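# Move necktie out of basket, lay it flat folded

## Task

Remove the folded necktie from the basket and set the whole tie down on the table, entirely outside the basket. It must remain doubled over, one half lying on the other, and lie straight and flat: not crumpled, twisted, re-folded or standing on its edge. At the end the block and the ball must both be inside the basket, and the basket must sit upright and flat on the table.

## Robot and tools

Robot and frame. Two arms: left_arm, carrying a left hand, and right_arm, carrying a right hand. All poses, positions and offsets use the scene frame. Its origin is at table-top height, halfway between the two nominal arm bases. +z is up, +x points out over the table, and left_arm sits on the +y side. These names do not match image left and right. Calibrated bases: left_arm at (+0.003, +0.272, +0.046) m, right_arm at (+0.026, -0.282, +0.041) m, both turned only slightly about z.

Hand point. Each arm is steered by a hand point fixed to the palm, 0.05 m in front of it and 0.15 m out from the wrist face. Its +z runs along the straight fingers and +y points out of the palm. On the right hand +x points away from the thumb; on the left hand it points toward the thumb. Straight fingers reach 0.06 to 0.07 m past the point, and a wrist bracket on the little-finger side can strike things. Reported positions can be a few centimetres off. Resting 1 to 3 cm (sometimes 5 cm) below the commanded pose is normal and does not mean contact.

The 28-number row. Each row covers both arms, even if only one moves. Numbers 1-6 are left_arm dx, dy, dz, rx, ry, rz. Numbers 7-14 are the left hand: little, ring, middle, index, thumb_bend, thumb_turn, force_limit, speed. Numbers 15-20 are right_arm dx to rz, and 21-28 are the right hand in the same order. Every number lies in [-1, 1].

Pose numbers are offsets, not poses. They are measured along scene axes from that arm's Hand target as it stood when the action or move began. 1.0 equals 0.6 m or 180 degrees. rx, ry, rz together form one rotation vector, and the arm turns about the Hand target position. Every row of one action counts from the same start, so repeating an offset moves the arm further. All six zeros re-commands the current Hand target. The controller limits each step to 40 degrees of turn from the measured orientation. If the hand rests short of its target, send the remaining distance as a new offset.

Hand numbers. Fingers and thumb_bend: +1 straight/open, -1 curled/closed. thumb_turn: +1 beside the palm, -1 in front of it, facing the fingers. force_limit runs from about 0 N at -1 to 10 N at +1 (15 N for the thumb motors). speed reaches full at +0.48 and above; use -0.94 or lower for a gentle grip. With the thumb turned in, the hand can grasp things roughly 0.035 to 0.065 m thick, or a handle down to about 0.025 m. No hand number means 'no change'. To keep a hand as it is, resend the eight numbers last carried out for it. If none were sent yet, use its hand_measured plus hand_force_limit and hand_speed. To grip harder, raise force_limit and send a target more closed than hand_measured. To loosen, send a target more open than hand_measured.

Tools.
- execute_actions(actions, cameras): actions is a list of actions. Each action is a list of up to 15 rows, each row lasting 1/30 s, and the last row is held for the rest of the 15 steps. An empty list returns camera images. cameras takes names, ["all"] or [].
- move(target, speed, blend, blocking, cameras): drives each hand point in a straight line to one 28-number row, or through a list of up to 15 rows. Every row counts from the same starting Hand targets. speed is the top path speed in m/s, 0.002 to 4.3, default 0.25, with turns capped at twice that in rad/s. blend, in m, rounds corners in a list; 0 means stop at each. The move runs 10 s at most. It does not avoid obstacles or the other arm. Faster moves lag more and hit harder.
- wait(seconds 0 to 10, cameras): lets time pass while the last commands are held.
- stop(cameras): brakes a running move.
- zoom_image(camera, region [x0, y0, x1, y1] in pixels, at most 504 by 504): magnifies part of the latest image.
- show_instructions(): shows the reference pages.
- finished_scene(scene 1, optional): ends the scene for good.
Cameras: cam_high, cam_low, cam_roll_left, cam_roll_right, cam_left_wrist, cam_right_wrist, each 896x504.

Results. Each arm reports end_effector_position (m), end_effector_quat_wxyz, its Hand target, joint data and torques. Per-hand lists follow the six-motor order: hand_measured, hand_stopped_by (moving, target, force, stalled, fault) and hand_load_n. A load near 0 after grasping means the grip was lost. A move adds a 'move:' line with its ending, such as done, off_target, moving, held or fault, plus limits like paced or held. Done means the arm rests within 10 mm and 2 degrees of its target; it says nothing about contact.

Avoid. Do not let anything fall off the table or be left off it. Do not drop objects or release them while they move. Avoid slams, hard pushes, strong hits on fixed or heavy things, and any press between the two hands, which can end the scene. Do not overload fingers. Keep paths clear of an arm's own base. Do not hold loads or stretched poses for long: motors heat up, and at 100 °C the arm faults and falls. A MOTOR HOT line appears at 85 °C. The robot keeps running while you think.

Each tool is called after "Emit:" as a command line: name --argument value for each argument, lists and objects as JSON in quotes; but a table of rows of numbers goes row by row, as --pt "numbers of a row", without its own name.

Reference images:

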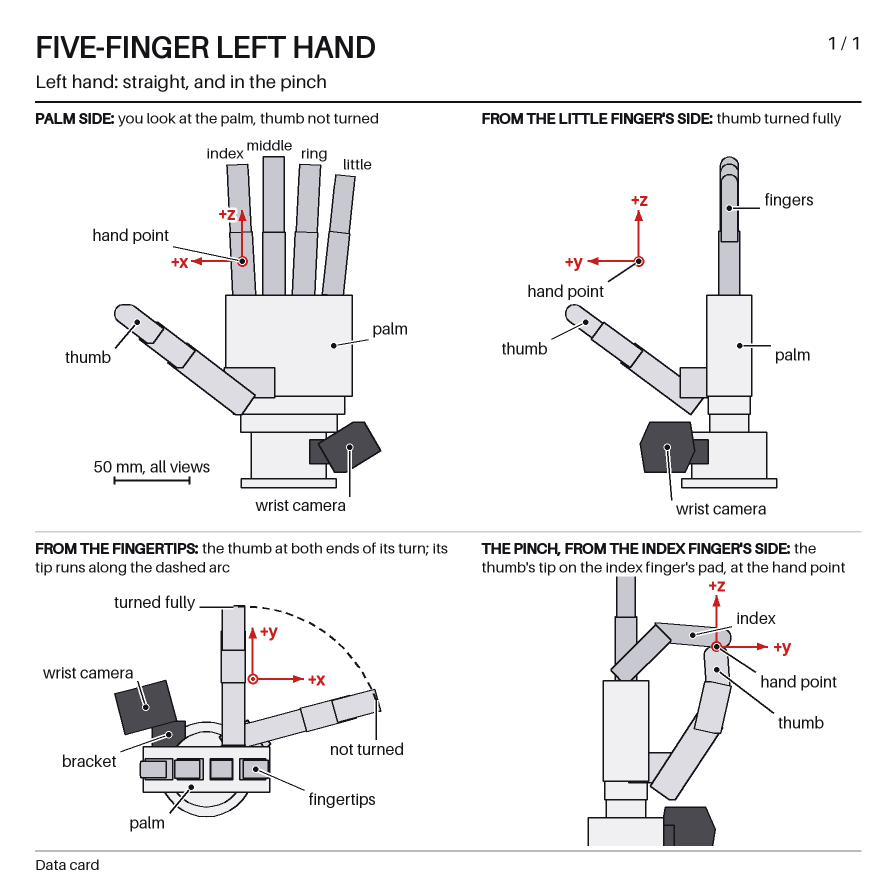

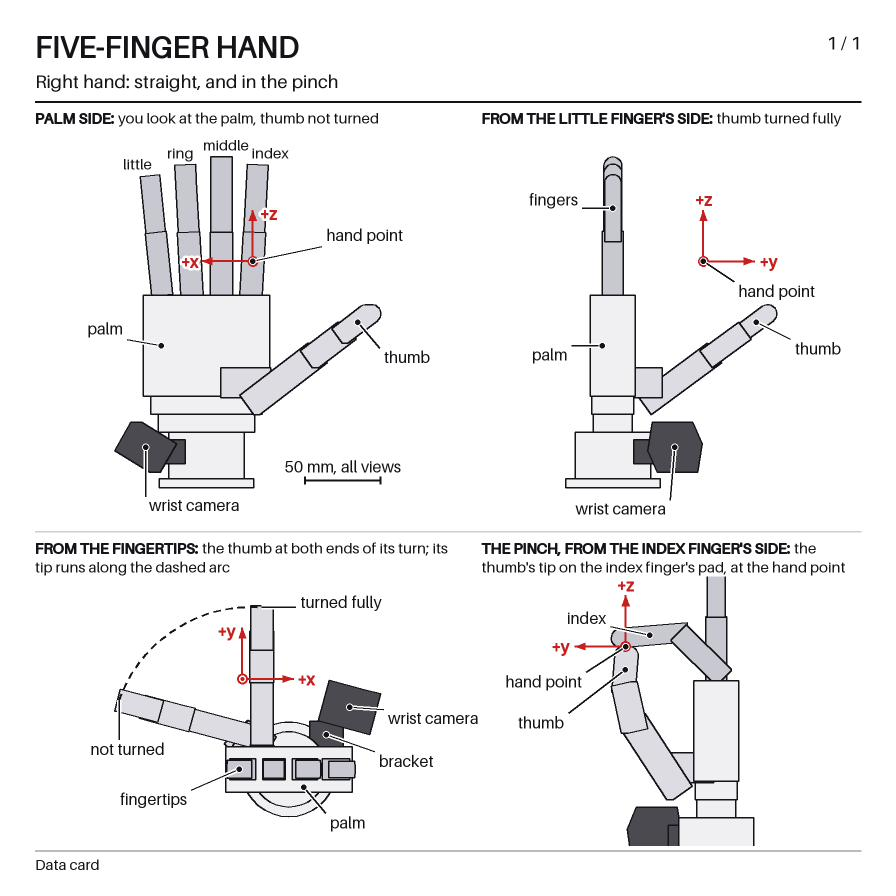

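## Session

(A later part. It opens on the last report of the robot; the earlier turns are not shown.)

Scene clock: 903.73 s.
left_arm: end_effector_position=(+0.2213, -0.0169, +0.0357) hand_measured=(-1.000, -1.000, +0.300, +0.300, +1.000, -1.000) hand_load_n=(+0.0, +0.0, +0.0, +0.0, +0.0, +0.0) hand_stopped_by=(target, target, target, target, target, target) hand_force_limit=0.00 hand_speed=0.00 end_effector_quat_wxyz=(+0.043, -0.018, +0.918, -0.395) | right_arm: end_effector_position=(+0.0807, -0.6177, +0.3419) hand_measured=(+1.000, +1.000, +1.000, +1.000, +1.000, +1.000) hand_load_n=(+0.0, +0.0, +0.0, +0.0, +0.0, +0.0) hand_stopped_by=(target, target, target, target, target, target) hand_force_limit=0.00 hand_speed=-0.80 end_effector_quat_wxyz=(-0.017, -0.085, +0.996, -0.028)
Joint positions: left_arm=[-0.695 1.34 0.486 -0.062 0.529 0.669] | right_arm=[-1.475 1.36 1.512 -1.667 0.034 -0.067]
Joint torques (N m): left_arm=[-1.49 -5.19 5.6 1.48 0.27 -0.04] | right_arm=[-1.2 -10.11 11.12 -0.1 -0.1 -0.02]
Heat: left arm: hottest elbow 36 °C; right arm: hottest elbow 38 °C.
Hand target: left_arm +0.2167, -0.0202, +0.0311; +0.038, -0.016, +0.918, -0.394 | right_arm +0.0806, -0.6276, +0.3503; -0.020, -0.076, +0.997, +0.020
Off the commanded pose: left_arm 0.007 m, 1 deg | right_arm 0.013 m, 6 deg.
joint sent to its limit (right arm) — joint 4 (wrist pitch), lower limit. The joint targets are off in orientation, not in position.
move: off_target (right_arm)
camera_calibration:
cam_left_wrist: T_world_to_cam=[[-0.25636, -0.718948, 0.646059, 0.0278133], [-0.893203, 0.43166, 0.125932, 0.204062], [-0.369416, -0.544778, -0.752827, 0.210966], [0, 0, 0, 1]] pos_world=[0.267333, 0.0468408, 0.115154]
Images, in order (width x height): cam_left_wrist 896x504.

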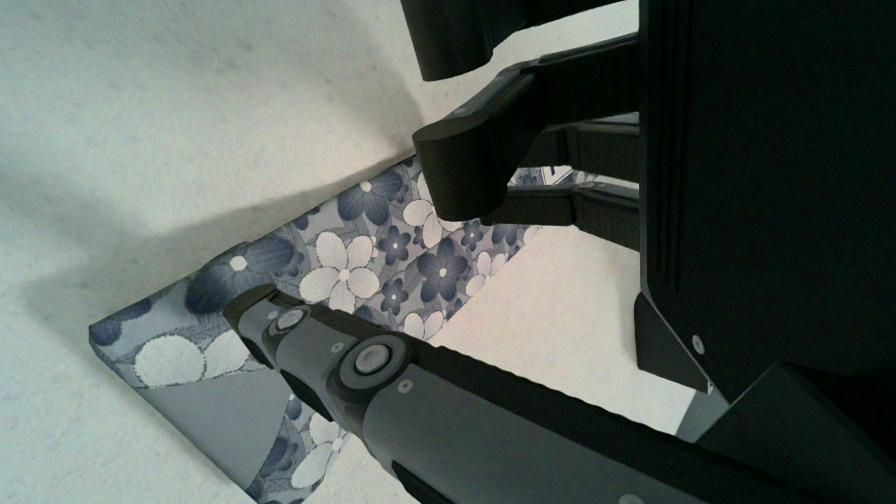

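Emit:
move --target '[-0.028,-0.005,-0.02,0,0,0,-1,-1,0.3,0.3,1,-1,0,0,0,0,0,0,0,0,1,1,1,1,1,1,0,-0.8]' --speed 0.1 --cameras '["cam_left_wrist"]'

Scene clock: 923.27 s.
left_arm: end_effector_position=(+0.2099, -0.0223, +0.0284) hand_measured=(-1.000, -1.000, +0.300, +0.300, +1.000, -1.000) hand_load_n=(+0.0, +0.0, -1.5, +0.0, +0.0, +0.0) hand_stopped_by=(target, target, target, target, target, target) hand_force_limit=0.00 hand_speed=0.00 end_effector_quat_wxyz=(+0.050, -0.016, +0.915, -0.400) | right_arm: end_effector_position=(+0.0807, -0.6177, +0.3419) hand_measured=(+1.000, +1.000, +1.000, +1.000, +1.000, +1.000) hand_load_n=(+0.0, +0.0, +0.0, +0.0, -0.5, +0.0) hand_stopped_by=(target, target, target, target, target, target) hand_force_limit=0.00 hand_speed=-0.80 end_effector_quat_wxyz=(-0.017, -0.085, +0.996, -0.028)
Joint positions: left_arm=[-0.736 1.343 0.449 0.015 0.5 0.631] | right_arm=[-1.475 1.36 1.512 -1.667 0.034 -0.067]
Joint torques (N m): left_arm=[-1.61 -4.25 5.01 1.28 0.28 -0.02] | right_arm=[-0.21 -11.52 11.11 -0.03 -0.06 0.03]
Heat: left arm: hottest elbow 35 °C; right arm: hottest elbow 38 °C.
Hand target: left_arm +0.1999, -0.0232, +0.0191; +0.038, -0.016, +0.918, -0.394 | right_arm +0.0806, -0.6276, +0.3503; -0.020, -0.076, +0.997, +0.020
Off the commanded pose: left_arm 0.014 m, 2 deg | right_arm 0.013 m, 6 deg.
joint sent to its limit (right arm) — joint 4 (wrist pitch), lower limit. The joint targets are off in orientation, not in position.
move: off_target (left_arm, right_arm)
camera_calibration:
cam_left_wrist: T_world_to_cam=[[-0.263601, -0.713234, 0.64947, 0.0272362], [-0.896182, 0.430173, 0.108672, 0.198214], [-0.356893, -0.553397, -0.752581, 0.195444], [0, 0, 0, 1]] pos_world=[0.254568, 0.042318, 0.107858]
Images, in order (width x height): cam_left_wrist 896x504.

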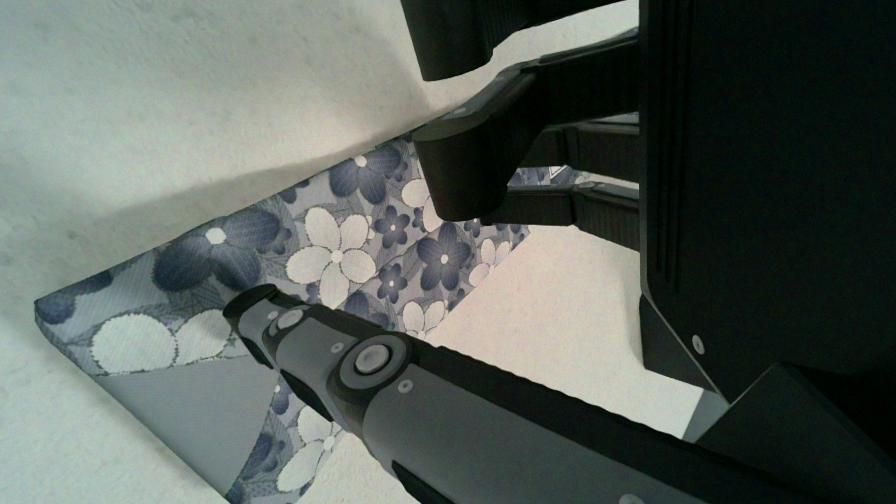

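Emit:
move --target '[-0.005,0.0,-0.005,0,0,0,-1,-1,0.0,0.0,0.5,-1,0,-0.4,0,0,0,0,0,0,1,1,1,1,1,1,0,-0.8]' --speed 0.1 --cameras '["cam_left_wrist"]'

Scene clock: 927.77 s.
left_arm: end_effector_position=(+0.2056, -0.0222, +0.0247) hand_measured=(-1.000, -1.000, +0.000, +0.000, +0.500, -1.000) hand_load_n=(+0.0, +0.0, -2.0, +0.0, +0.0, +0.0) hand_stopped_by=(target, target, target, target, target, target) hand_force_limit=0.00 hand_speed=-0.40 end_effector_quat_wxyz=(+0.048, -0.017, +0.916, -0.399) | right_arm: end_effector_position=(+0.0807, -0.6177, +0.3419) hand_measured=(+1.000, +1.000, +1.000, +1.000, +1.000, +1.000) hand_load_n=(+0.0, +0.0, +0.0, +0.0, +0.0, +0.0) hand_stopped_by=(target, target, target, target, target, target) hand_force_limit=0.00 hand_speed=-0.80 end_effector_quat_wxyz=(-0.017, -0.085, +0.996, -0.028)
Joint positions: left_arm=[-0.744 1.348 0.439 0.03 0.496 0.623] | right_arm=[-1.475 1.36 1.512 -1.667 0.034 -0.067]
Joint torques (N m): left_arm=[-1.79 -4.6 4.9 1.44 0.26 -0.05] | right_arm=[-1.38 -10.7 11.11 -0.13 -0.02 0.01]
Heat: left arm: hottest elbow 34 °C; right arm: hottest elbow 38 °C.
Hand target: left_arm +0.1970, -0.0233, +0.0162; +0.038, -0.016, +0.918, -0.394 | right_arm +0.0806, -0.6276, +0.3503; -0.020, -0.076, +0.997, +0.020
Off the commanded pose: left_arm 0.012 m, 1 deg | right_arm 0.013 m, 6 deg.
joint sent to its limit (right arm) — joint 4 (wrist pitch), lower limit. The joint targets are off in orientation, not in position.
move: off_target (left_arm, right_arm)
camera_calibration:
cam_left_wrist: T_world_to_cam=[[-0.261451, -0.714033, 0.649462, 0.028198], [-0.895502, 0.430519, 0.112824, 0.194594], [-0.360166, -0.552096, -0.751978, 0.19193], [0, 0, 0, 1]] pos_world=[0.250759, 0.0423214, 0.104059]
Images, in order (width x height): cam_left_wrist 896x504.

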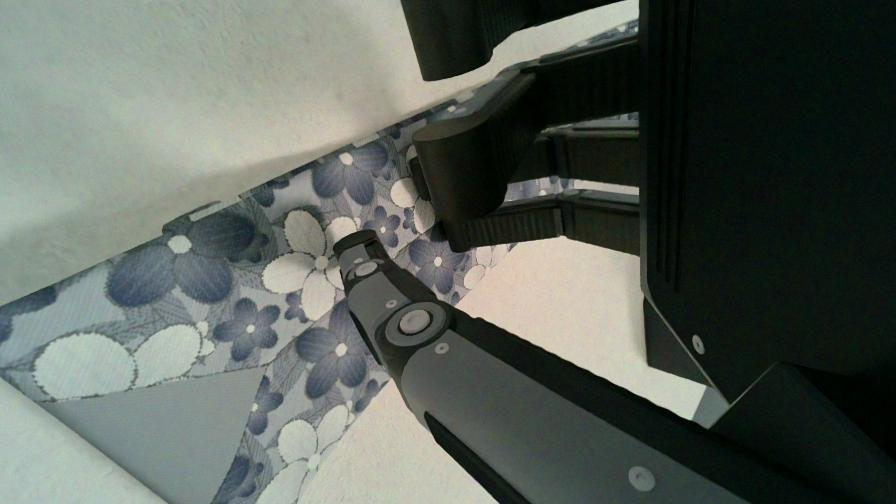

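Emit:
move --target '[-0.002,0.0,-0.006,0,0,0,-1,-1,-0.3,-0.3,0.2,-1,0,-0.4,0,0,0,0,0,0,1,1,1,1,1,1,0,-0.8]' --speed 0.1 --cameras '["cam_left_wrist"]'

Scene clock: 933.20 s.
left_arm: end_effector_position=(+0.2016, -0.0212, +0.0179) hand_measured=(-1.000, -1.000, -0.300, -0.300, +0.308, -1.000) hand_load_n=(+0.0, +0.5, +2.0, +0.5, +9.0, +1.0) hand_stopped_by=(target, target, target, target, force, target) hand_force_limit=0.00 hand_speed=-0.40 end_effector_quat_wxyz=(+0.044, -0.017, +0.917, -0.396) | right_arm: end_effector_position=(+0.0807, -0.6177, +0.3419) hand_measured=(+1.000, +1.000, +1.000, +1.000, +1.000, +1.000) hand_load_n=(+0.0, +0.0, +0.0, +0.0, +0.0, +0.0) hand_stopped_by=(target, target, target, target, target, target) hand_force_limit=0.00 hand_speed=-0.80 end_effector_quat_wxyz=(-0.017, -0.085, +0.996, -0.028)
Joint positions: left_arm=[-0.75 1.366 0.431 0.048 0.495 0.619] | right_arm=[-1.475 1.36 1.512 -1.667 0.034 -0.067]
Joint torques (N m): left_arm=[-1.55 -5.01 5.14 1.5 0.25 0] | right_arm=[-0.91 -10.93 11.33 -0.1 -0.06 0]
Heat: left arm: hottest elbow 34 °C; right arm: hottest elbow 38 °C.
Hand target: left_arm +0.1957, -0.0232, +0.0125; +0.038, -0.016, +0.918, -0.394 | right_arm +0.0806, -0.6276, +0.3503; -0.020, -0.076, +0.997, +0.020
Off the commanded pose: left_arm 0.008 m, 1 deg | right_arm 0.013 m, 6 deg.
joint sent to its limit (right arm) — joint 4 (wrist pitch), lower limit. The joint targets are off in orientation, not in position.
move: off_target (right_arm)
camera_calibration:
cam_left_wrist: T_world_to_cam=[[-0.25776, -0.717688, 0.646904, 0.0314], [-0.89352, 0.431832, 0.123058, 0.190699], [-0.36767, -0.546302, -0.752577, 0.187536], [0, 0, 0, 1]] pos_world=[0.247438, 0.0426365, 0.0973552]
Images, in order (width x height): cam_left_wrist 896x504.

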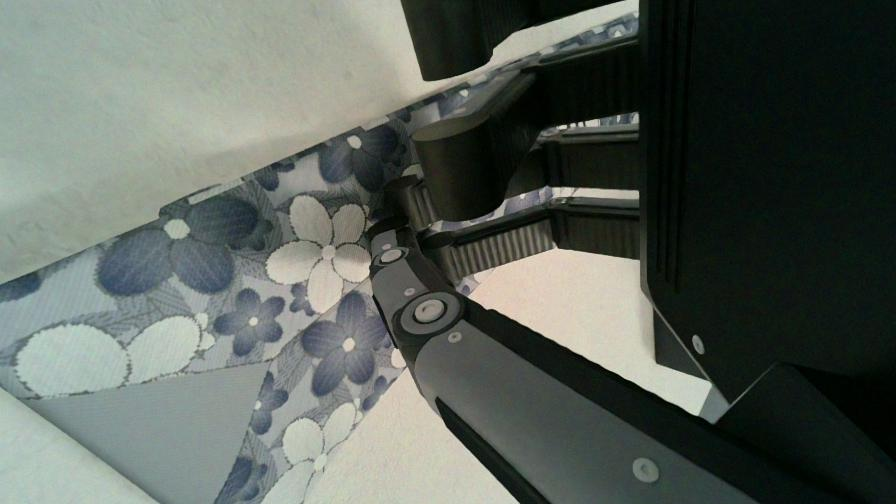

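Emit:
move --target '[0,0.0,0.0,0,0,0,-1,-1,-0.45,-0.45,0.25,-1,0,-0.5,0,0,0,0,0,0,1,1,1,1,1,1,0,-0.8]' --speed 0.1 --cameras '["cam_left_wrist"]'

Scene clock: 938.00 s.
left_arm: end_effector_position=(+0.2016, -0.0213, +0.0179) hand_measured=(-1.000, -1.000, -0.324, -0.432, +0.310, -1.000) hand_load_n=(+0.0, +0.0, +14.5, +13.0, +14.5, +0.0) hand_stopped_by=(target, target, force, force, force, target) hand_force_limit=0.00 hand_speed=-0.50 end_effector_quat_wxyz=(+0.044, -0.017, +0.917, -0.396) | right_arm: end_effector_position=(+0.0807, -0.6177, +0.3419) hand_measured=(+1.000, +1.000, +1.000, +1.000, +1.000, +1.000) hand_load_n=(+0.0, +0.0, +0.0, +0.0, +0.0, +0.0) hand_stopped_by=(target, target, target, target, target, target) hand_force_limit=0.00 hand_speed=-0.80 end_effector_quat_wxyz=(-0.017, -0.085, +0.996, -0.028)
Joint positions: left_arm=[-0.75 1.366 0.431 0.048 0.495 0.619] | right_arm=[-1.475 1.36 1.512 -1.667 0.034 -0.067]
Joint torques (N m): left_arm=[-1.38 -4.72 5.03 1.46 0.23 -0.03] | right_arm=[-1.44 -10.64 11.33 -0.34 -0.12 0.01]
Heat: left arm: hottest elbow 34 °C; right arm: hottest elbow 38 °C.
Hand target: left_arm +0.1958, -0.0232, +0.0125; +0.038, -0.016, +0.918, -0.394 | right_arm +0.0806, -0.6276, +0.3503; -0.020, -0.076, +0.997, +0.020
Off the commanded pose: left_arm 0.008 m, 1 deg | right_arm 0.013 m, 6 deg.
joint sent to its limit (right arm) — joint 4 (wrist pitch), lower limit. The joint targets are off in orientation, not in position.
move: off_target (right_arm)
camera_calibration:
cam_left_wrist: T_world_to_cam=[[-0.257938, -0.717502, 0.647039, 0.0314483], [-0.893582, 0.431826, 0.122631, 0.190846], [-0.367396, -0.546551, -0.752531, 0.18751], [0, 0, 0, 1]] pos_world=[0.247539, 0.0426359, 0.0973554]
Images, in order (width x height): cam_left_wrist 896x504.

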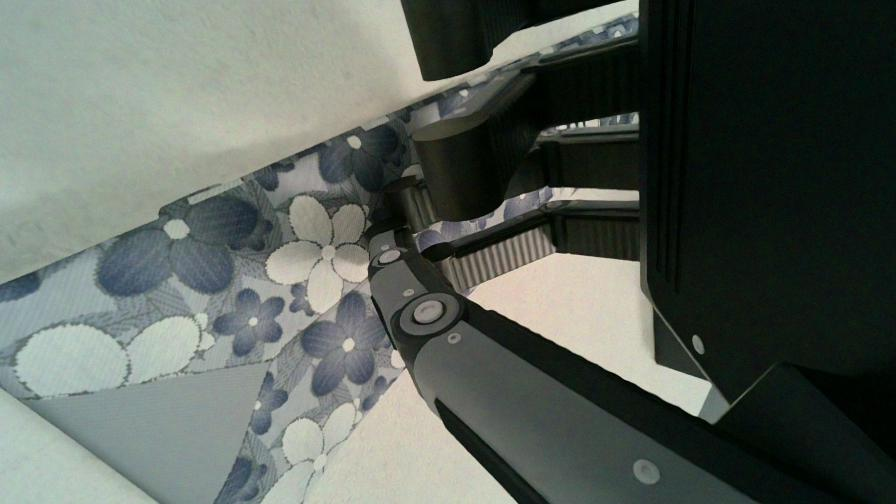

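Emit:
move --target '[0.005,0.0,0.08,0,0,0,-1,-1,-0.45,-0.45,0.25,-1,0,-0.5,0,0,0,0,0,0,1,1,1,1,1,1,0,-0.8]' --speed 0.1 --cameras '["cam_left_wrist","cam_high"]'

Scene clock: 943.27 s.
left_arm: end_effector_position=(+0.1876, -0.0088, +0.0437) hand_measured=(-1.000, -1.000, -0.324, -0.432, +0.310, -1.000) hand_load_n=(+0.0, +0.0, +14.5, +13.0, +15.0, +0.0) hand_stopped_by=(target, target, force, force, force, target) hand_force_limit=0.00 hand_speed=-0.50 end_effector_quat_wxyz=(+0.027, -0.024, +0.924, -0.380) | right_arm: end_effector_position=(+0.0807, -0.6177, +0.3419) hand_measured=(+1.000, +1.000, +1.000, +1.000, +1.000, +1.000) hand_load_n=(+0.0, +0.0, +0.0, +0.0, -0.5, +0.0) hand_stopped_by=(target, target, target, target, target, target) hand_force_limit=0.00 hand_speed=-0.80 end_effector_quat_wxyz=(-0.017, -0.085, +0.996, -0.028)
Joint positions: left_arm=[-0.75 1.241 0.447 -0.143 0.495 0.619] | right_arm=[-1.475 1.36 1.512 -1.667 0.034 -0.067]
Joint torques (N m): left_arm=[-0.5 -6.07 8.95 0.75 0.39 0.01] | right_arm=[-1.14 -11.4 11.17 -0.38 -0.06 0.01]
Heat: left arm: hottest elbow 33 °C; right arm: hottest elbow 38 °C.
Hand target: left_arm +0.1987, -0.0232, +0.0605; +0.038, -0.016, +0.918, -0.394 | right_arm +0.0806, -0.6276, +0.3503; -0.020, -0.076, +0.997, +0.020
Off the commanded pose: left_arm 0.025 m, 2 deg | right_arm 0.013 m, 6 deg.
joint sent to its limit (right arm) — joint 4 (wrist pitch), lower limit. The joint targets are off in orientation, not in position.
move: off_target (left_arm, right_arm)
camera_calibration:
cam_left_wrist: T_world_to_cam=[[-0.23442, -0.738597, 0.632077, 0.0161889], [-0.888076, 0.427183, 0.169811, 0.166602], [-0.395434, -0.521525, -0.756071, 0.214217], [0, 0, 0, 1]] pos_world=[0.236459, 0.0525071, 0.12344]
Images, in order (width x height): cam_high 896x504, cam_left_wrist 896x504.

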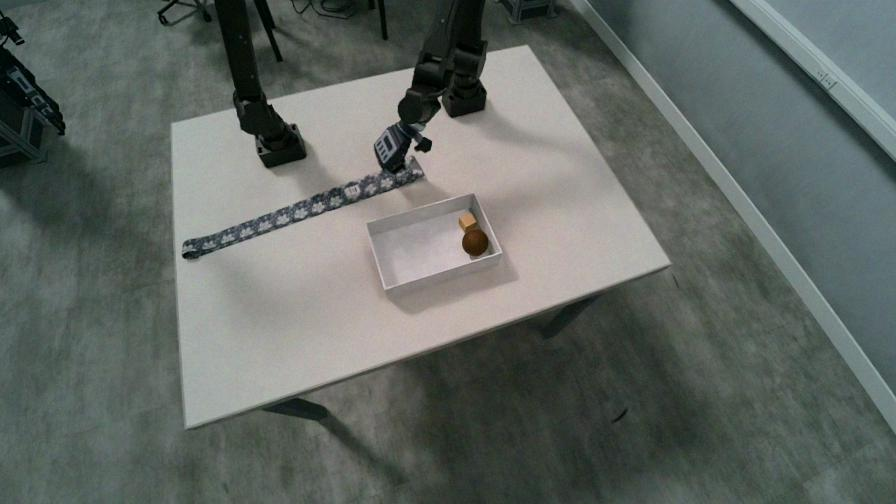

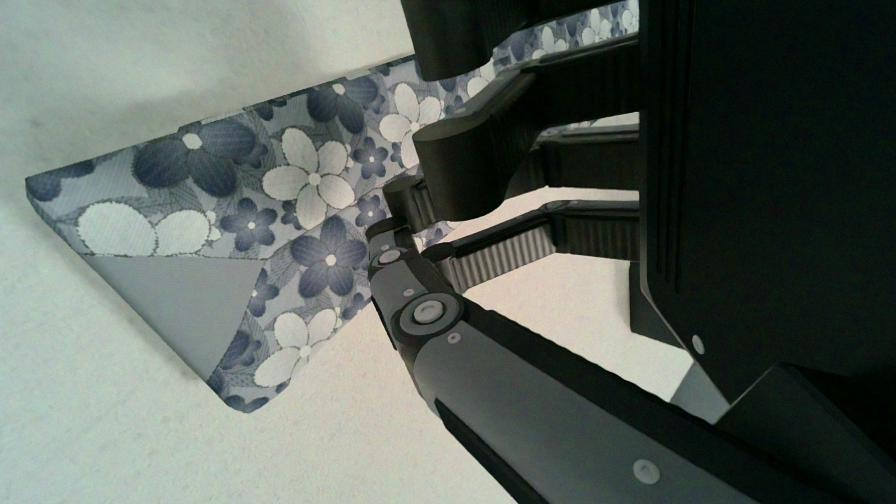

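Emit:
move --pt "0.005 0.005 -0.04 0 0 0 -1 -1 0.3 0.3 1 -1 0 -0.4 0 0 0 0 0 0 1 1 1 1 1 1 0 -0.8" --pt "0.0 0.005 -0.065 0 0 0 -1 -1 0.3 0.3 1 -1 0 -0.4 0 0 0 0 0 0 1 1 1 1 1 1 0 -0.8" --speed 0.1 --cameras '["cam_left_wrist"]'

Scene clock: 972.80 s.
left_arm: end_effector_position=(+0.2004, -0.0224, +0.0291) hand_measured=(-1.000, -1.000, +0.300, +0.300, +1.000, -1.000) hand_load_n=(+0.0, +0.5, -1.0, +0.0, +0.0, +0.0) hand_stopped_by=(target, target, target, target, target, target) hand_force_limit=0.00 hand_speed=-0.40 end_effector_quat_wxyz=(+0.040, -0.015, +0.916, -0.398) | right_arm: end_effector_position=(+0.0807, -0.6177, +0.3419) hand_measured=(+1.000, +1.000, +1.000, +1.000, +1.000, +1.000) hand_load_n=(+0.0, +0.0, +0.0, +0.0, +0.0, +0.0) hand_stopped_by=(target, target, target, target, target, target) hand_force_limit=0.00 hand_speed=-0.80 end_effector_quat_wxyz=(-0.017, -0.085, +0.996, -0.028)
Joint positions: left_arm=[-0.75 1.33 0.442 -0.001 0.504 0.621] | right_arm=[-1.475 1.36 1.512 -1.667 0.034 -0.067]
Joint torques (N m): left_arm=[-0.38 -4.48 5.23 1.4 0.22 0.09] | right_arm=[-0.79 -10.75 11.23 -0.16 -0.13 0.05]
Heat: left arm: hottest elbow 35 °C; right arm: hottest elbow 38 °C.
Hand target: left_arm +0.1988, -0.0203, +0.0216; +0.038, -0.016, +0.918, -0.394 | right_arm +0.0806, -0.6276, +0.3503; -0.020, -0.076, +0.997, +0.020
Off the commanded pose: left_arm 0.008 m, 1 deg | right_arm 0.013 m, 6 deg.
joint sent to its limit (right arm) — joint 4 (wrist pitch), lower limit. The joint targets are off in orientation, not in position.
move: off_target (right_arm)
camera_calibration:
cam_left_wrist: T_world_to_cam=[[-0.260879, -0.712242, 0.651654, 0.0237644], [-0.889658, 0.439433, 0.12413, 0.188159], [-0.374769, -0.547366, -0.74829, 0.196187], [0, 0, 0, 1]] pos_world=[0.247122, 0.0416289, 0.107963]
Images, in order (width x height): cam_left_wrist 896x504.

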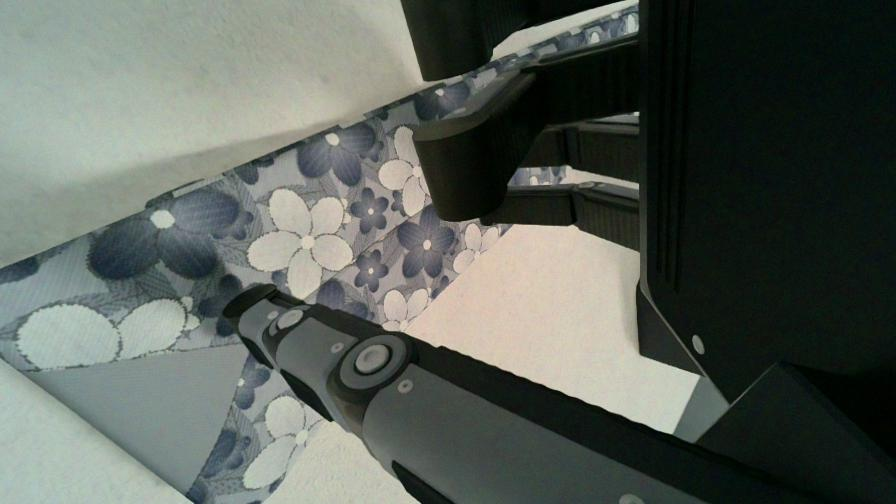

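Emit:
move --pt "0.0 0.0 -0.015 0 0 0 -1 -1 0.1 0.1 0.7 -1 0 -0.4 0 0 0 0 0 0 1 1 1 1 1 1 0 -0.8" --pt "0.0 0.0 -0.03 0 0 0 -1 -1 -0.1 -0.1 0.5 -1 0 -0.4 0 0 0 0 0 0 1 1 1 1 1 1 0 -0.8" --speed 0.1 --cameras '["cam_left_wrist"]'

Scene clock: 982.23 s.
left_arm: end_effector_position=(+0.2059, -0.0294, +0.0202) hand_measured=(-1.000, -1.000, -0.100, -0.100, +0.500, -1.000) hand_load_n=(+0.0, +0.0, -3.0, +0.0, +0.0, +0.0) hand_stopped_by=(target, target, target, target, target, target) hand_force_limit=0.00 hand_speed=-0.40 end_effector_quat_wxyz=(+0.048, -0.010, +0.910, -0.411) | right_arm: end_effector_position=(+0.0807, -0.6177, +0.3419) hand_measured=(+1.000, +1.000, +1.000, +1.000, +1.000, +1.000) hand_load_n=(+0.0, +0.0, +0.0, +0.0, +0.0, +0.0) hand_stopped_by=(target, target, target, target, target, target) hand_force_limit=0.00 hand_speed=-0.80 end_effector_quat_wxyz=(-0.017, -0.085, +0.996, -0.028)
Joint positions: left_arm=[-0.75 1.381 0.433 0.093 0.512 0.618] | right_arm=[-1.475 1.36 1.512 -1.667 0.034 -0.067]
Joint torques (N m): left_arm=[0.03 -3.96 4.36 1.01 -0.07 0.12] | right_arm=[-1.08 -11.34 11.33 -0.16 -0.07 -0.01]
Heat: left arm: hottest elbow 34 °C; right arm: hottest elbow 38 °C.
Hand target: left_arm +0.1987, -0.0202, +0.0035; +0.038, -0.016, +0.918, -0.394 | right_arm +0.0806, -0.6276, +0.3503; -0.020, -0.076, +0.997, +0.020
Off the commanded pose: left_arm 0.020 m, 3 deg | right_arm 0.013 m, 6 deg.
joint sent to its limit (right arm) — joint 4 (wrist pitch), lower limit. The joint targets are off in orientation, not in position.
move: off_target (left_arm, right_arm); target 2's new numbers were sent with left_arm's hand 0.024 m and 3 deg from that target
camera_calibration:
cam_left_wrist: T_world_to_cam=[[-0.27503, -0.693465, 0.665931, 0.0291504], [-0.890581, 0.444727, 0.0953043, 0.1981], [-0.362248, -0.566854, -0.739901, 0.184452], [0, 0, 0, 1]] pos_world=[0.251259, 0.0366717, 0.0981842]
Images, in order (width x height): cam_left_wrist 896x504.

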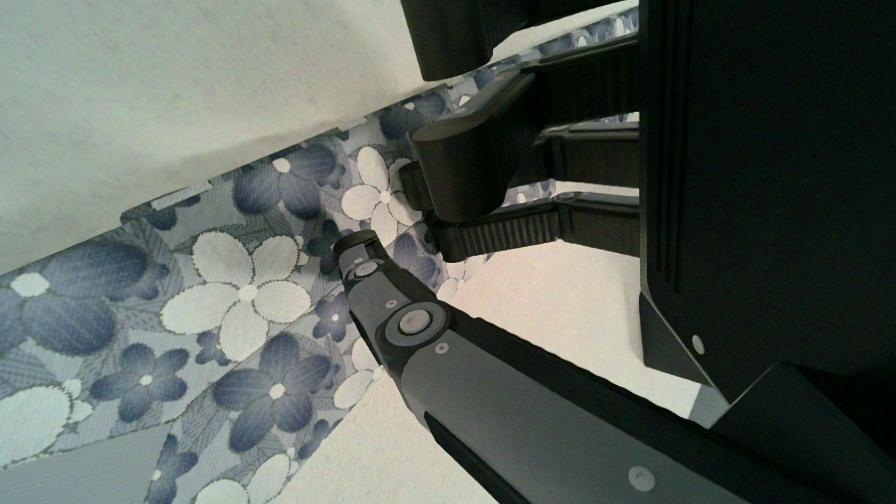

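Emit:
move --pt "0.0 0.01 -0.005 0 0 0 -1 -1 -0.3 -0.3 0.3 -1 0 -0.4 0 0 0 0 0 0 1 1 1 1 1 1 0 -0.8" --speed 0.1 --cameras '["cam_left_wrist"]'

Scene clock: 987.43 s.
left_arm: end_effector_position=(+0.2024, -0.0240, +0.0131) hand_measured=(-1.000, -1.000, -0.300, -0.300, +0.310, -1.000) hand_load_n=(+0.0, +0.5, +1.0, +0.0, +9.0, +1.0) hand_stopped_by=(target, target, target, target, force, target) hand_force_limit=0.00 hand_speed=-0.40 end_effector_quat_wxyz=(+0.046, -0.009, +0.913, -0.405) | right_arm: end_effector_position=(+0.0807, -0.6177, +0.3419) hand_measured=(+1.000, +1.000, +1.000, +1.000, +1.000, +1.000) hand_load_n=(+0.0, +0.0, +0.0, +0.0, +0.0, +0.0) hand_stopped_by=(target, target, target, target, target, target) hand_force_limit=0.00 hand_speed=-0.80 end_effector_quat_wxyz=(-0.017, -0.085, +0.996, -0.028)
Joint positions: left_arm=[-0.748 1.392 0.422 0.097 0.51 0.63] | right_arm=[-1.475 1.36 1.512 -1.667 0.034 -0.067]
Joint torques (N m): left_arm=[0.91 -4.31 4.19 1.1 0.37 0.12] | right_arm=[-1.03 -10.58 11.02 -0.14 -0.05 0.02]
Heat: left arm: hottest elbow 34 °C; right arm: hottest elbow 38 °C.
Hand target: left_arm +0.1987, -0.0142, +0.0005; +0.038, -0.016, +0.918, -0.394 | right_arm +0.0806, -0.6276, +0.3503; -0.020, -0.076, +0.997, +0.020
Off the commanded pose: left_arm 0.016 m, 2 deg | right_arm 0.013 m, 6 deg.
joint sent to its limit (right arm) — joint 4 (wrist pitch), lower limit. The joint targets are off in orientation, not in position.
move: off_target (left_arm, right_arm)
camera_calibration:
cam_left_wrist: T_world_to_cam=[[-0.275792, -0.701746, 0.65688, 0.0367742], [-0.888089, 0.447478, 0.105177, 0.192686], [-0.367746, -0.55436, -0.746624, 0.182411], [0, 0, 0, 1]] pos_world=[0.248346, 0.0407046, 0.0917698]
Images, in order (width x height): cam_left_wrist 896x504.

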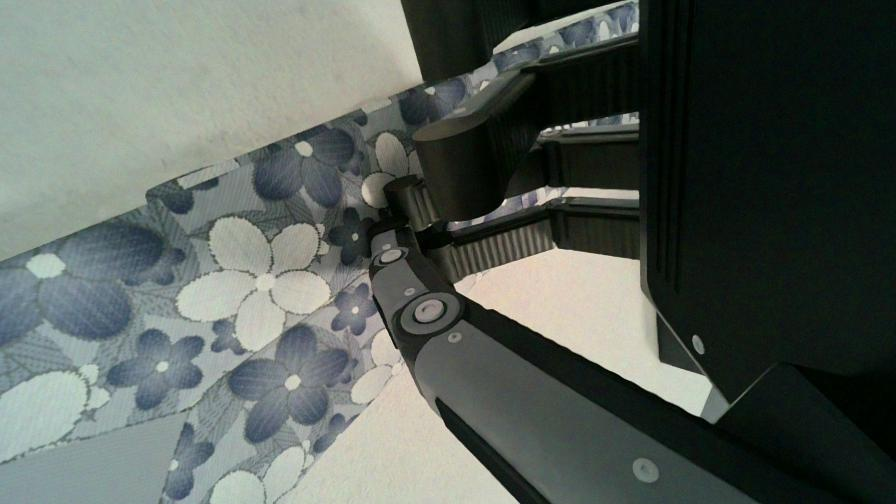

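Emit:
move --pt "0.005 0.01 0.06 -0.072 0 0 -1 -1 0.3 0.3 0.7 -1 0 -0.4 0 0 0 0 0 0 1 1 1 1 1 1 0 -0.8" --pt "0.0 0.01 0.03 -0.072 0 0 -1 -1 0.3 0.3 0.7 -1 0 -0.4 0 0 0 0 0 0 1 1 1 1 1 1 0 -0.8" --speed 0.1 --cameras '["cam_left_wrist"]'

Scene clock: 1023.07 s.
left_arm: end_effector_position=(+0.1987, -0.0115, +0.0242) hand_measured=(-1.000, -1.000, +0.300, +0.300, +0.700, -1.000) hand_load_n=(+0.5, +0.0, +0.0, +0.0, +0.5, +0.5) hand_stopped_by=(target, target, target, target, target, target) hand_force_limit=0.00 hand_speed=-0.40 end_effector_quat_wxyz=(+0.038, -0.011, +0.866, -0.498) | right_arm: end_effector_position=(+0.0807, -0.6177, +0.3419) hand_measured=(+1.000, +1.000, +1.000, +1.000, +1.000, +1.000) hand_load_n=(+0.0, +0.0, +0.0, +0.0, +0.0, +0.0) hand_stopped_by=(target, target, target, target, target, target) hand_force_limit=0.00 hand_speed=-0.80 end_effector_quat_wxyz=(-0.017, -0.085, +0.996, -0.028)
Joint positions: left_arm=[-0.614 1.387 0.311 0.336 0.733 0.611] | right_arm=[-1.475 1.36 1.512 -1.667 0.034 -0.067]
Joint torques (N m): left_arm=[0.85 -3.96 4.23 1.57 0.34 0.02] | right_arm=[-0.73 -10.52 11.18 -0.24 -0.06 0.02]
Heat: left arm: hottest elbow 32 °C; right arm: hottest elbow 39 °C.
Hand target: left_arm +0.1988, -0.0082, +0.0185; +0.036, -0.020, +0.868, -0.495 | right_arm +0.0806, -0.6276, +0.3503; -0.020, -0.076, +0.997, +0.020
Off the commanded pose: left_arm 0.007 m, 1 deg | right_arm 0.013 m, 6 deg.
joint sent to its limit (right arm) — joint 4 (wrist pitch), lower limit. The joint targets are off in orientation, not in position.
move: off_target (right_arm)
camera_calibration:
cam_left_wrist: T_world_to_cam=[[-0.273444, -0.547291, 0.791012, 0.035117], [-0.883285, 0.468461, 0.0187798, 0.184081], [-0.380836, -0.693554, -0.611512, 0.194082], [0, 0, 0, 1]] pos_world=[0.246112, 0.0675908, 0.0874484]
Images, in order (width x height): cam_left_wrist 896x504.

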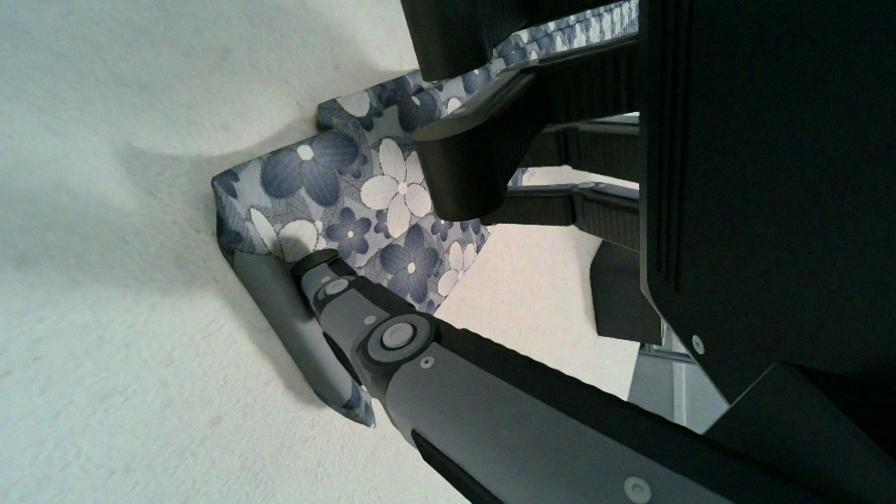

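Emit:
zoom_image --camera "cam_left_wrist" --region '[180, 40, 520, 440]'

Emit:
move --pt "0.0 0.02 0.15 0 0 0 -1 -1 0.3 0.3 0.7 -1 0 -0.4 0 0 0 0 0 0 1 1 1 1 1 1 0 -0.8" --speed 0.2 --cameras '["cam_left_wrist","cam_high"]'

Scaled by 1.260 from the camera's 896x504 image, which has a finer 1280x720 frame.

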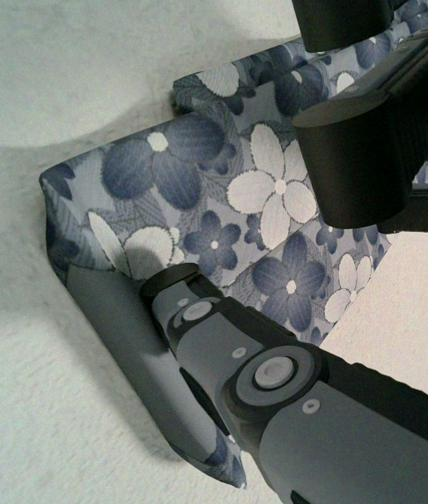

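Scene clock: 1028.80 s.
left_arm: end_effector_position=(+0.1788, +0.0107, +0.0886) hand_measured=(-1.000, -1.000, +0.300, +0.300, +0.700, -1.000) hand_load_n=(+0.0, +0.0, +0.0, -0.5, +0.0, +0.5) hand_stopped_by=(target, target, target, target, target, target) hand_force_limit=0.00 hand_speed=-0.40 end_effector_quat_wxyz=(+0.014, -0.027, +0.875, -0.483) | right_arm: end_effector_position=(+0.0807, -0.6177, +0.3419) hand_measured=(+1.000, +1.000, +1.000, +1.000, +1.000, +1.000) hand_load_n=(+0.0, +0.0, +0.0, +0.0, +0.0, +0.5) hand_stopped_by=(target, target, target, target, target, target) hand_force_limit=0.00 hand_speed=-0.80 end_effector_quat_wxyz=(-0.017, -0.085, +0.996, -0.028)
Joint positions: left_arm=[-0.581 1.04 0.359 -0.139 0.756 0.633] | right_arm=[-1.475 1.36 1.512 -1.667 0.034 -0.067]
Joint torques (N m): left_arm=[0.97 -4.07 9.89 0.69 0.56 0.12] | right_arm=[-1.67 -10.87 11.08 -0.25 -0.05 0]
Heat: left arm: hottest elbow 32 °C; right arm: hottest elbow 39 °C.
Hand target: left_arm +0.1988, +0.0038, +0.1085; +0.036, -0.020, +0.868, -0.495 | right_arm +0.0806, -0.6276, +0.3503; -0.020, -0.076, +0.997, +0.020
Off the commanded pose: left_arm 0.029 m, 3 deg | right_arm 0.013 m, 6 deg.
joint sent to its limit (right arm) — joint 4 (wrist pitch), lower limit. The joint targets are off in orientation, not in position.
move: off_target (left_arm, right_arm)
camera_calibration:
cam_left_wrist: T_world_to_cam=[[-0.225682, -0.573601, 0.787432, -0.016884], [-0.882522, 0.462689, 0.0841081, 0.149028], [-0.412581, -0.675944, -0.610636, 0.246745], [0, 0, 0, 1]] pos_world=[0.229513, 0.0881476, 0.151432]
Images, in order (width x height): cam_high 896x504, cam_left_wrist 896x504.

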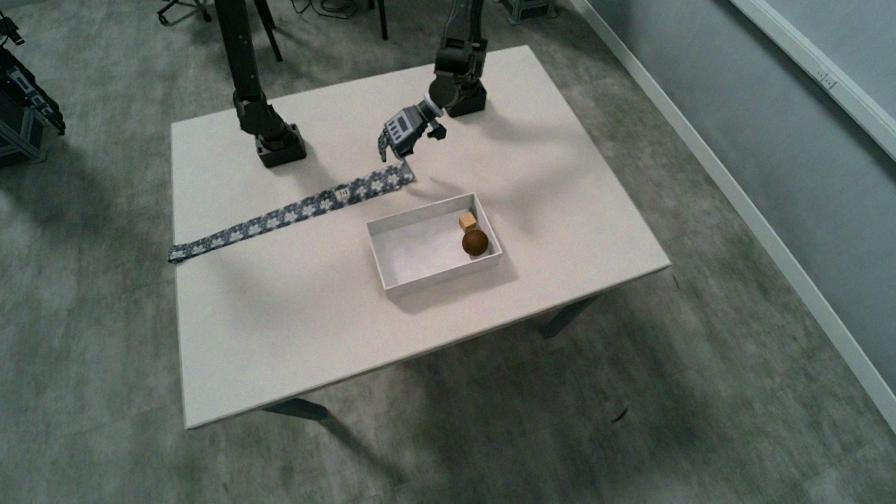

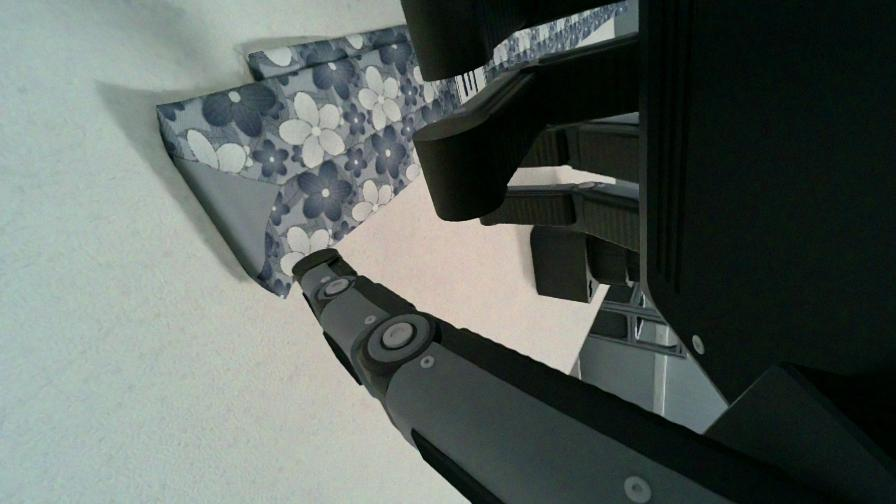

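Emit:
move --pt "-0.01 0.075 0.0 0.072 0 0 1 1 1 1 1 1 0 0.2 0 0 0 0 0 0 1 1 1 1 1 1 0 -0.8" --pt "-0.01 0.075 -0.1 0.072 0 0 1 1 1 1 1 1 0 0.2 0 0 0 0 0 0 1 1 1 1 1 1 0 -0.8" --speed 0.15 --cameras '["cam_left_wrist","cam_high"]'

Scene clock: 1051.87 s.
left_arm: end_effector_position=(+0.1894, +0.0474, +0.0515) hand_measured=(+1.000, +1.000, +1.000, +1.000, +1.000, +1.000) hand_load_n=(+0.0, +0.0, +0.0, +0.0, +0.0, -0.5) hand_stopped_by=(target, target, target, target, target, target) hand_force_limit=0.00 hand_speed=0.20 end_effector_quat_wxyz=(+0.036, -0.013, +0.918, -0.394) | right_arm: end_effector_position=(+0.0807, -0.6177, +0.3419) hand_measured=(+1.000, +1.000, +1.000, +1.000, +1.000, +1.000) hand_load_n=(+0.5, +0.0, +0.0, +0.0, +0.0, +0.0) hand_stopped_by=(target, target, target, target, target, target) hand_force_limit=0.00 hand_speed=-0.80 end_effector_quat_wxyz=(-0.017, -0.085, +0.996, -0.028)
Joint positions: left_arm=[-0.561 1.1 0.378 -0.279 0.617 0.811] | right_arm=[-1.475 1.36 1.512 -1.667 0.034 -0.067]
Joint torques (N m): left_arm=[0.73 -2.43 6.28 1.31 0.47 0.08] | right_arm=[-0.97 -10.23 11.15 0.09 -0.06 0.05]
Heat: left arm: hottest elbow 33 °C; right arm: hottest elbow 39 °C.
Hand target: left_arm +0.1928, +0.0488, +0.0485; +0.038, -0.016, +0.918, -0.394 | right_arm +0.0806, -0.6276, +0.3503; -0.020, -0.076, +0.997, +0.020
Off the commanded pose: left_arm 0.005 m, 0 deg | right_arm 0.013 m, 6 deg.
joint sent to its limit (right arm) — joint 4 (wrist pitch), lower limit. The joint targets are off in orientation, not in position.
move: off_target (right_arm)
camera_calibration:
cam_left_wrist: T_world_to_cam=[[-0.260939, -0.716286, 0.647182, 0.0563529], [-0.885623, 0.444414, 0.134791, 0.143327], [-0.384166, -0.537987, -0.750325, 0.248488], [0, 0, 0, 1]] pos_world=[0.237098, 0.110352, 0.130657]
Images, in order (width x height): cam_high 896x504, cam_left_wrist 896x504.

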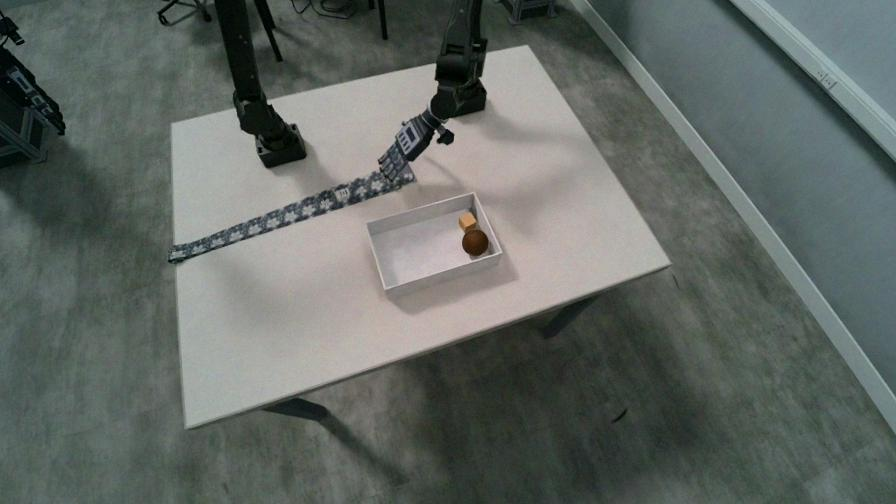

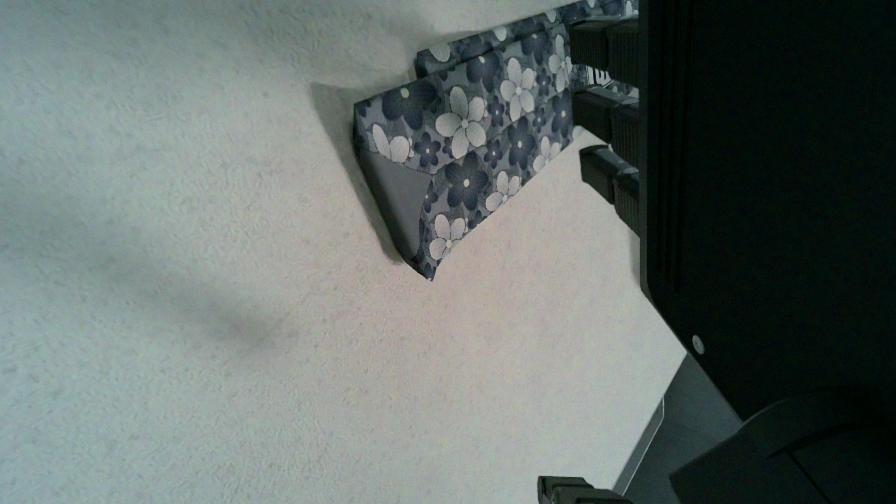

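Emit:
move --pt "0.0 0.0 -0.06 0 0 0 1 1 1 1 1 1 0 0.2 0 0 0 0 0 0 1 1 1 1 1 1 0 -0.8" --speed 0.1 --cameras '["cam_left_wrist"]'

Scene clock: 1060.10 s.
left_arm: end_effector_position=(+0.1913, +0.0463, +0.0166) hand_measured=(+1.000, +1.000, +1.000, +1.000, +1.000, +1.000) hand_load_n=(+0.0, +0.0, -0.5, +0.0, +0.0, -0.5) hand_stopped_by=(target, target, target, target, target, target) hand_force_limit=0.00 hand_speed=0.20 end_effector_quat_wxyz=(+0.037, -0.012, +0.918, -0.395) | right_arm: end_effector_position=(+0.0807, -0.6177, +0.3419) hand_measured=(+1.000, +1.000, +1.000, +1.000, +1.000, +1.000) hand_load_n=(+0.0, +0.0, +0.0, +0.0, +0.0, +0.0) hand_stopped_by=(target, target, target, target, target, target) hand_force_limit=0.00 hand_speed=-0.80 end_effector_quat_wxyz=(-0.017, -0.085, +0.996, -0.028)
Joint positions: left_arm=[-0.561 1.235 0.335 -0.097 0.617 0.811] | right_arm=[-1.475 1.36 1.512 -1.667 0.034 -0.067]
Joint torques (N m): left_arm=[0.56 -3.43 5.15 1.28 0.46 0.09] | right_arm=[-0.91 -10.58 11.3 -0.31 -0.05 0.01]
Heat: left arm: hottest elbow 33 °C; right arm: hottest elbow 39 °C.
Hand target: left_arm +0.1928, +0.0488, +0.0125; +0.038, -0.016, +0.918, -0.394 | right_arm +0.0806, -0.6276, +0.3503; -0.020, -0.076, +0.997, +0.020
Off the commanded pose: left_arm 0.005 m, 0 deg | right_arm 0.013 m, 6 deg.
joint sent to its limit (right arm) — joint 4 (wrist pitch), lower limit. The joint targets are off in orientation, not in position.
move: off_target (right_arm)
camera_calibration:
cam_left_wrist: T_world_to_cam=[[-0.262816, -0.715147, 0.647682, 0.0789413], [-0.886035, 0.444611, 0.131389, 0.150391], [-0.381928, -0.539338, -0.750497, 0.222047], [0, 0, 0, 1]] pos_world=[0.238805, 0.109348, 0.0957572]
Images, in order (width x height): cam_left_wrist 896x504.

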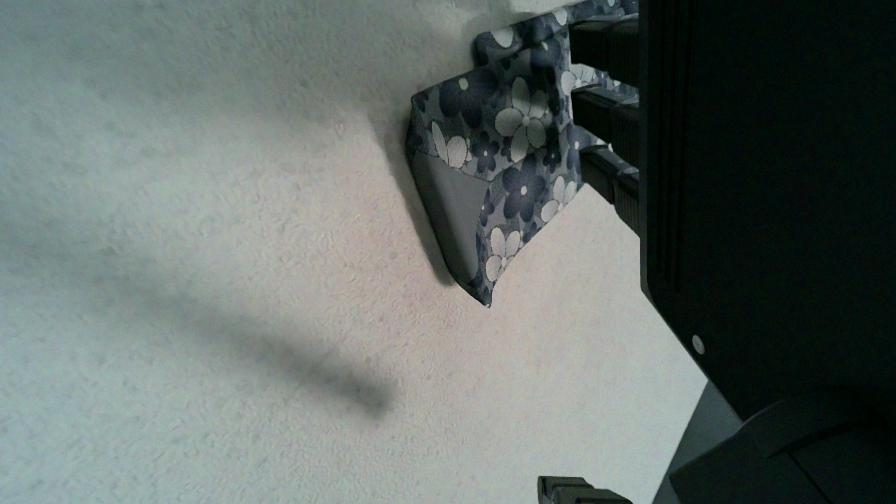

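Emit:
move --pt "0.0 0.0 -0.03 0 0 0 1 1 1 1 1 1 0 0.2 0 0 0 0 0 0 1 1 1 1 1 1 0 -0.8" --pt "0.0 0.04 -0.03 0 0 0 1 1 1 1 1 1 0 0.2 0 0 0 0 0 0 1 1 1 1 1 1 0 -0.8" --speed 0.08 --cameras '["cam_left_wrist","cam_high"]'

Scene clock: 1066.57 s.
left_arm: end_effector_position=(+0.1987, +0.0586, +0.0036) hand_measured=(+1.000, +1.000, +1.000, +1.000, +1.000, +1.000) hand_load_n=(+0.0, +0.0, +0.5, +0.0, +0.0, +0.0) hand_stopped_by=(target, target, target, target, target, target) hand_force_limit=0.00 hand_speed=0.20 end_effector_quat_wxyz=(+0.043, -0.002, +0.911, -0.410) | right_arm: end_effector_position=(+0.0807, -0.6177, +0.3419) hand_measured=(+1.000, +1.000, +1.000, +1.000, +1.000, +1.000) hand_load_n=(+0.0, +0.0, +0.0, +0.0, +0.0, +0.0) hand_stopped_by=(target, target, target, target, target, target) hand_force_limit=0.00 hand_speed=-0.80 end_effector_quat_wxyz=(-0.017, -0.085, +0.996, -0.028)
Joint positions: left_arm=[-0.485 1.293 0.312 -0.034 0.681 0.895] | right_arm=[-1.475 1.36 1.512 -1.667 0.034 -0.067]
Joint torques (N m): left_arm=[1.44 -4.25 3.79 0.05 -0.19 0.16] | right_arm=[-1.14 -10.52 10.97 -0.34 -0.03 0]
Heat: left arm: hottest elbow 33 °C; right arm: hottest elbow 39 °C.
Hand target: left_arm +0.1928, +0.0728, -0.0055; +0.038, -0.016, +0.918, -0.394 | right_arm +0.0806, -0.6276, +0.3503; -0.020, -0.076, +0.997, +0.020
Off the commanded pose: left_arm 0.018 m, 3 deg | right_arm 0.013 m, 6 deg.
joint sent to its limit (right arm) — joint 4 (wrist pitch), lower limit. The joint targets are off in orientation, not in position.
move: off_target (left_arm, right_arm)
camera_calibration:
cam_left_wrist: T_world_to_cam=[[-0.28561, -0.69054, 0.664516, 0.101189], [-0.882032, 0.460564, 0.0995012, 0.15152], [-0.374761, -0.557706, -0.74062, 0.221436], [0, 0, 0, 1]] pos_world=[0.245532, 0.123587, 0.0816819]
Images, in order (width x height): cam_high 896x504, cam_left_wrist 896x504.

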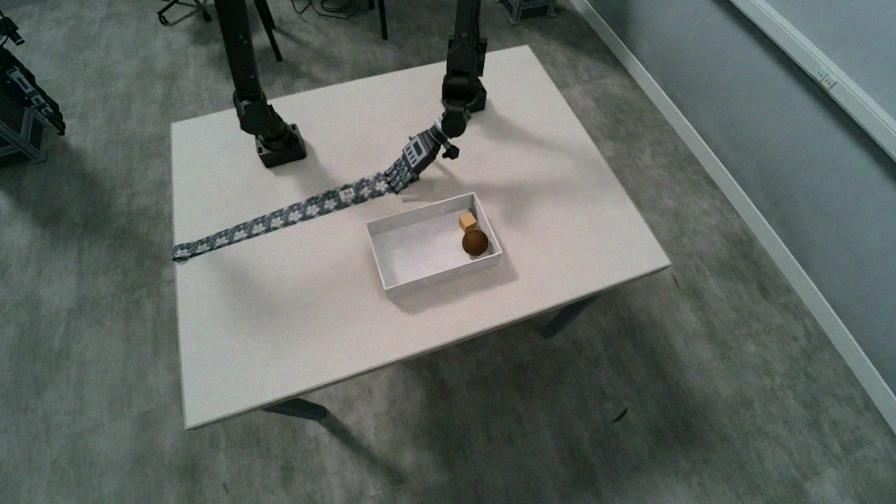

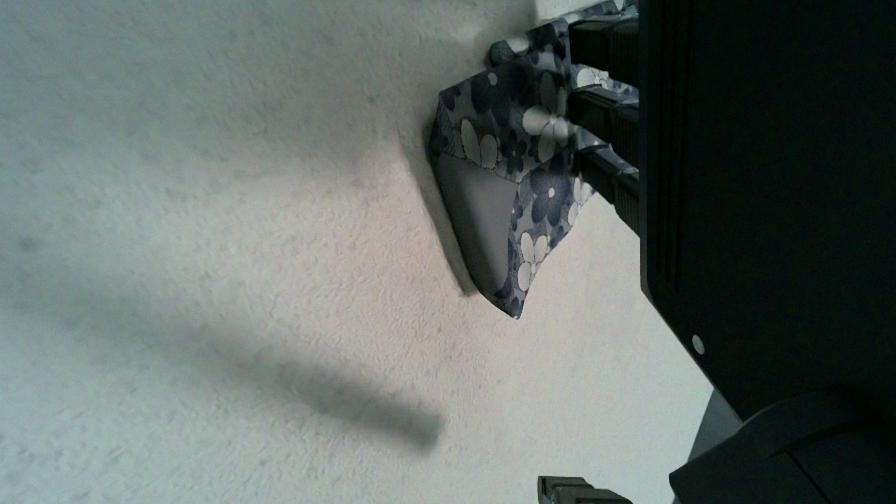

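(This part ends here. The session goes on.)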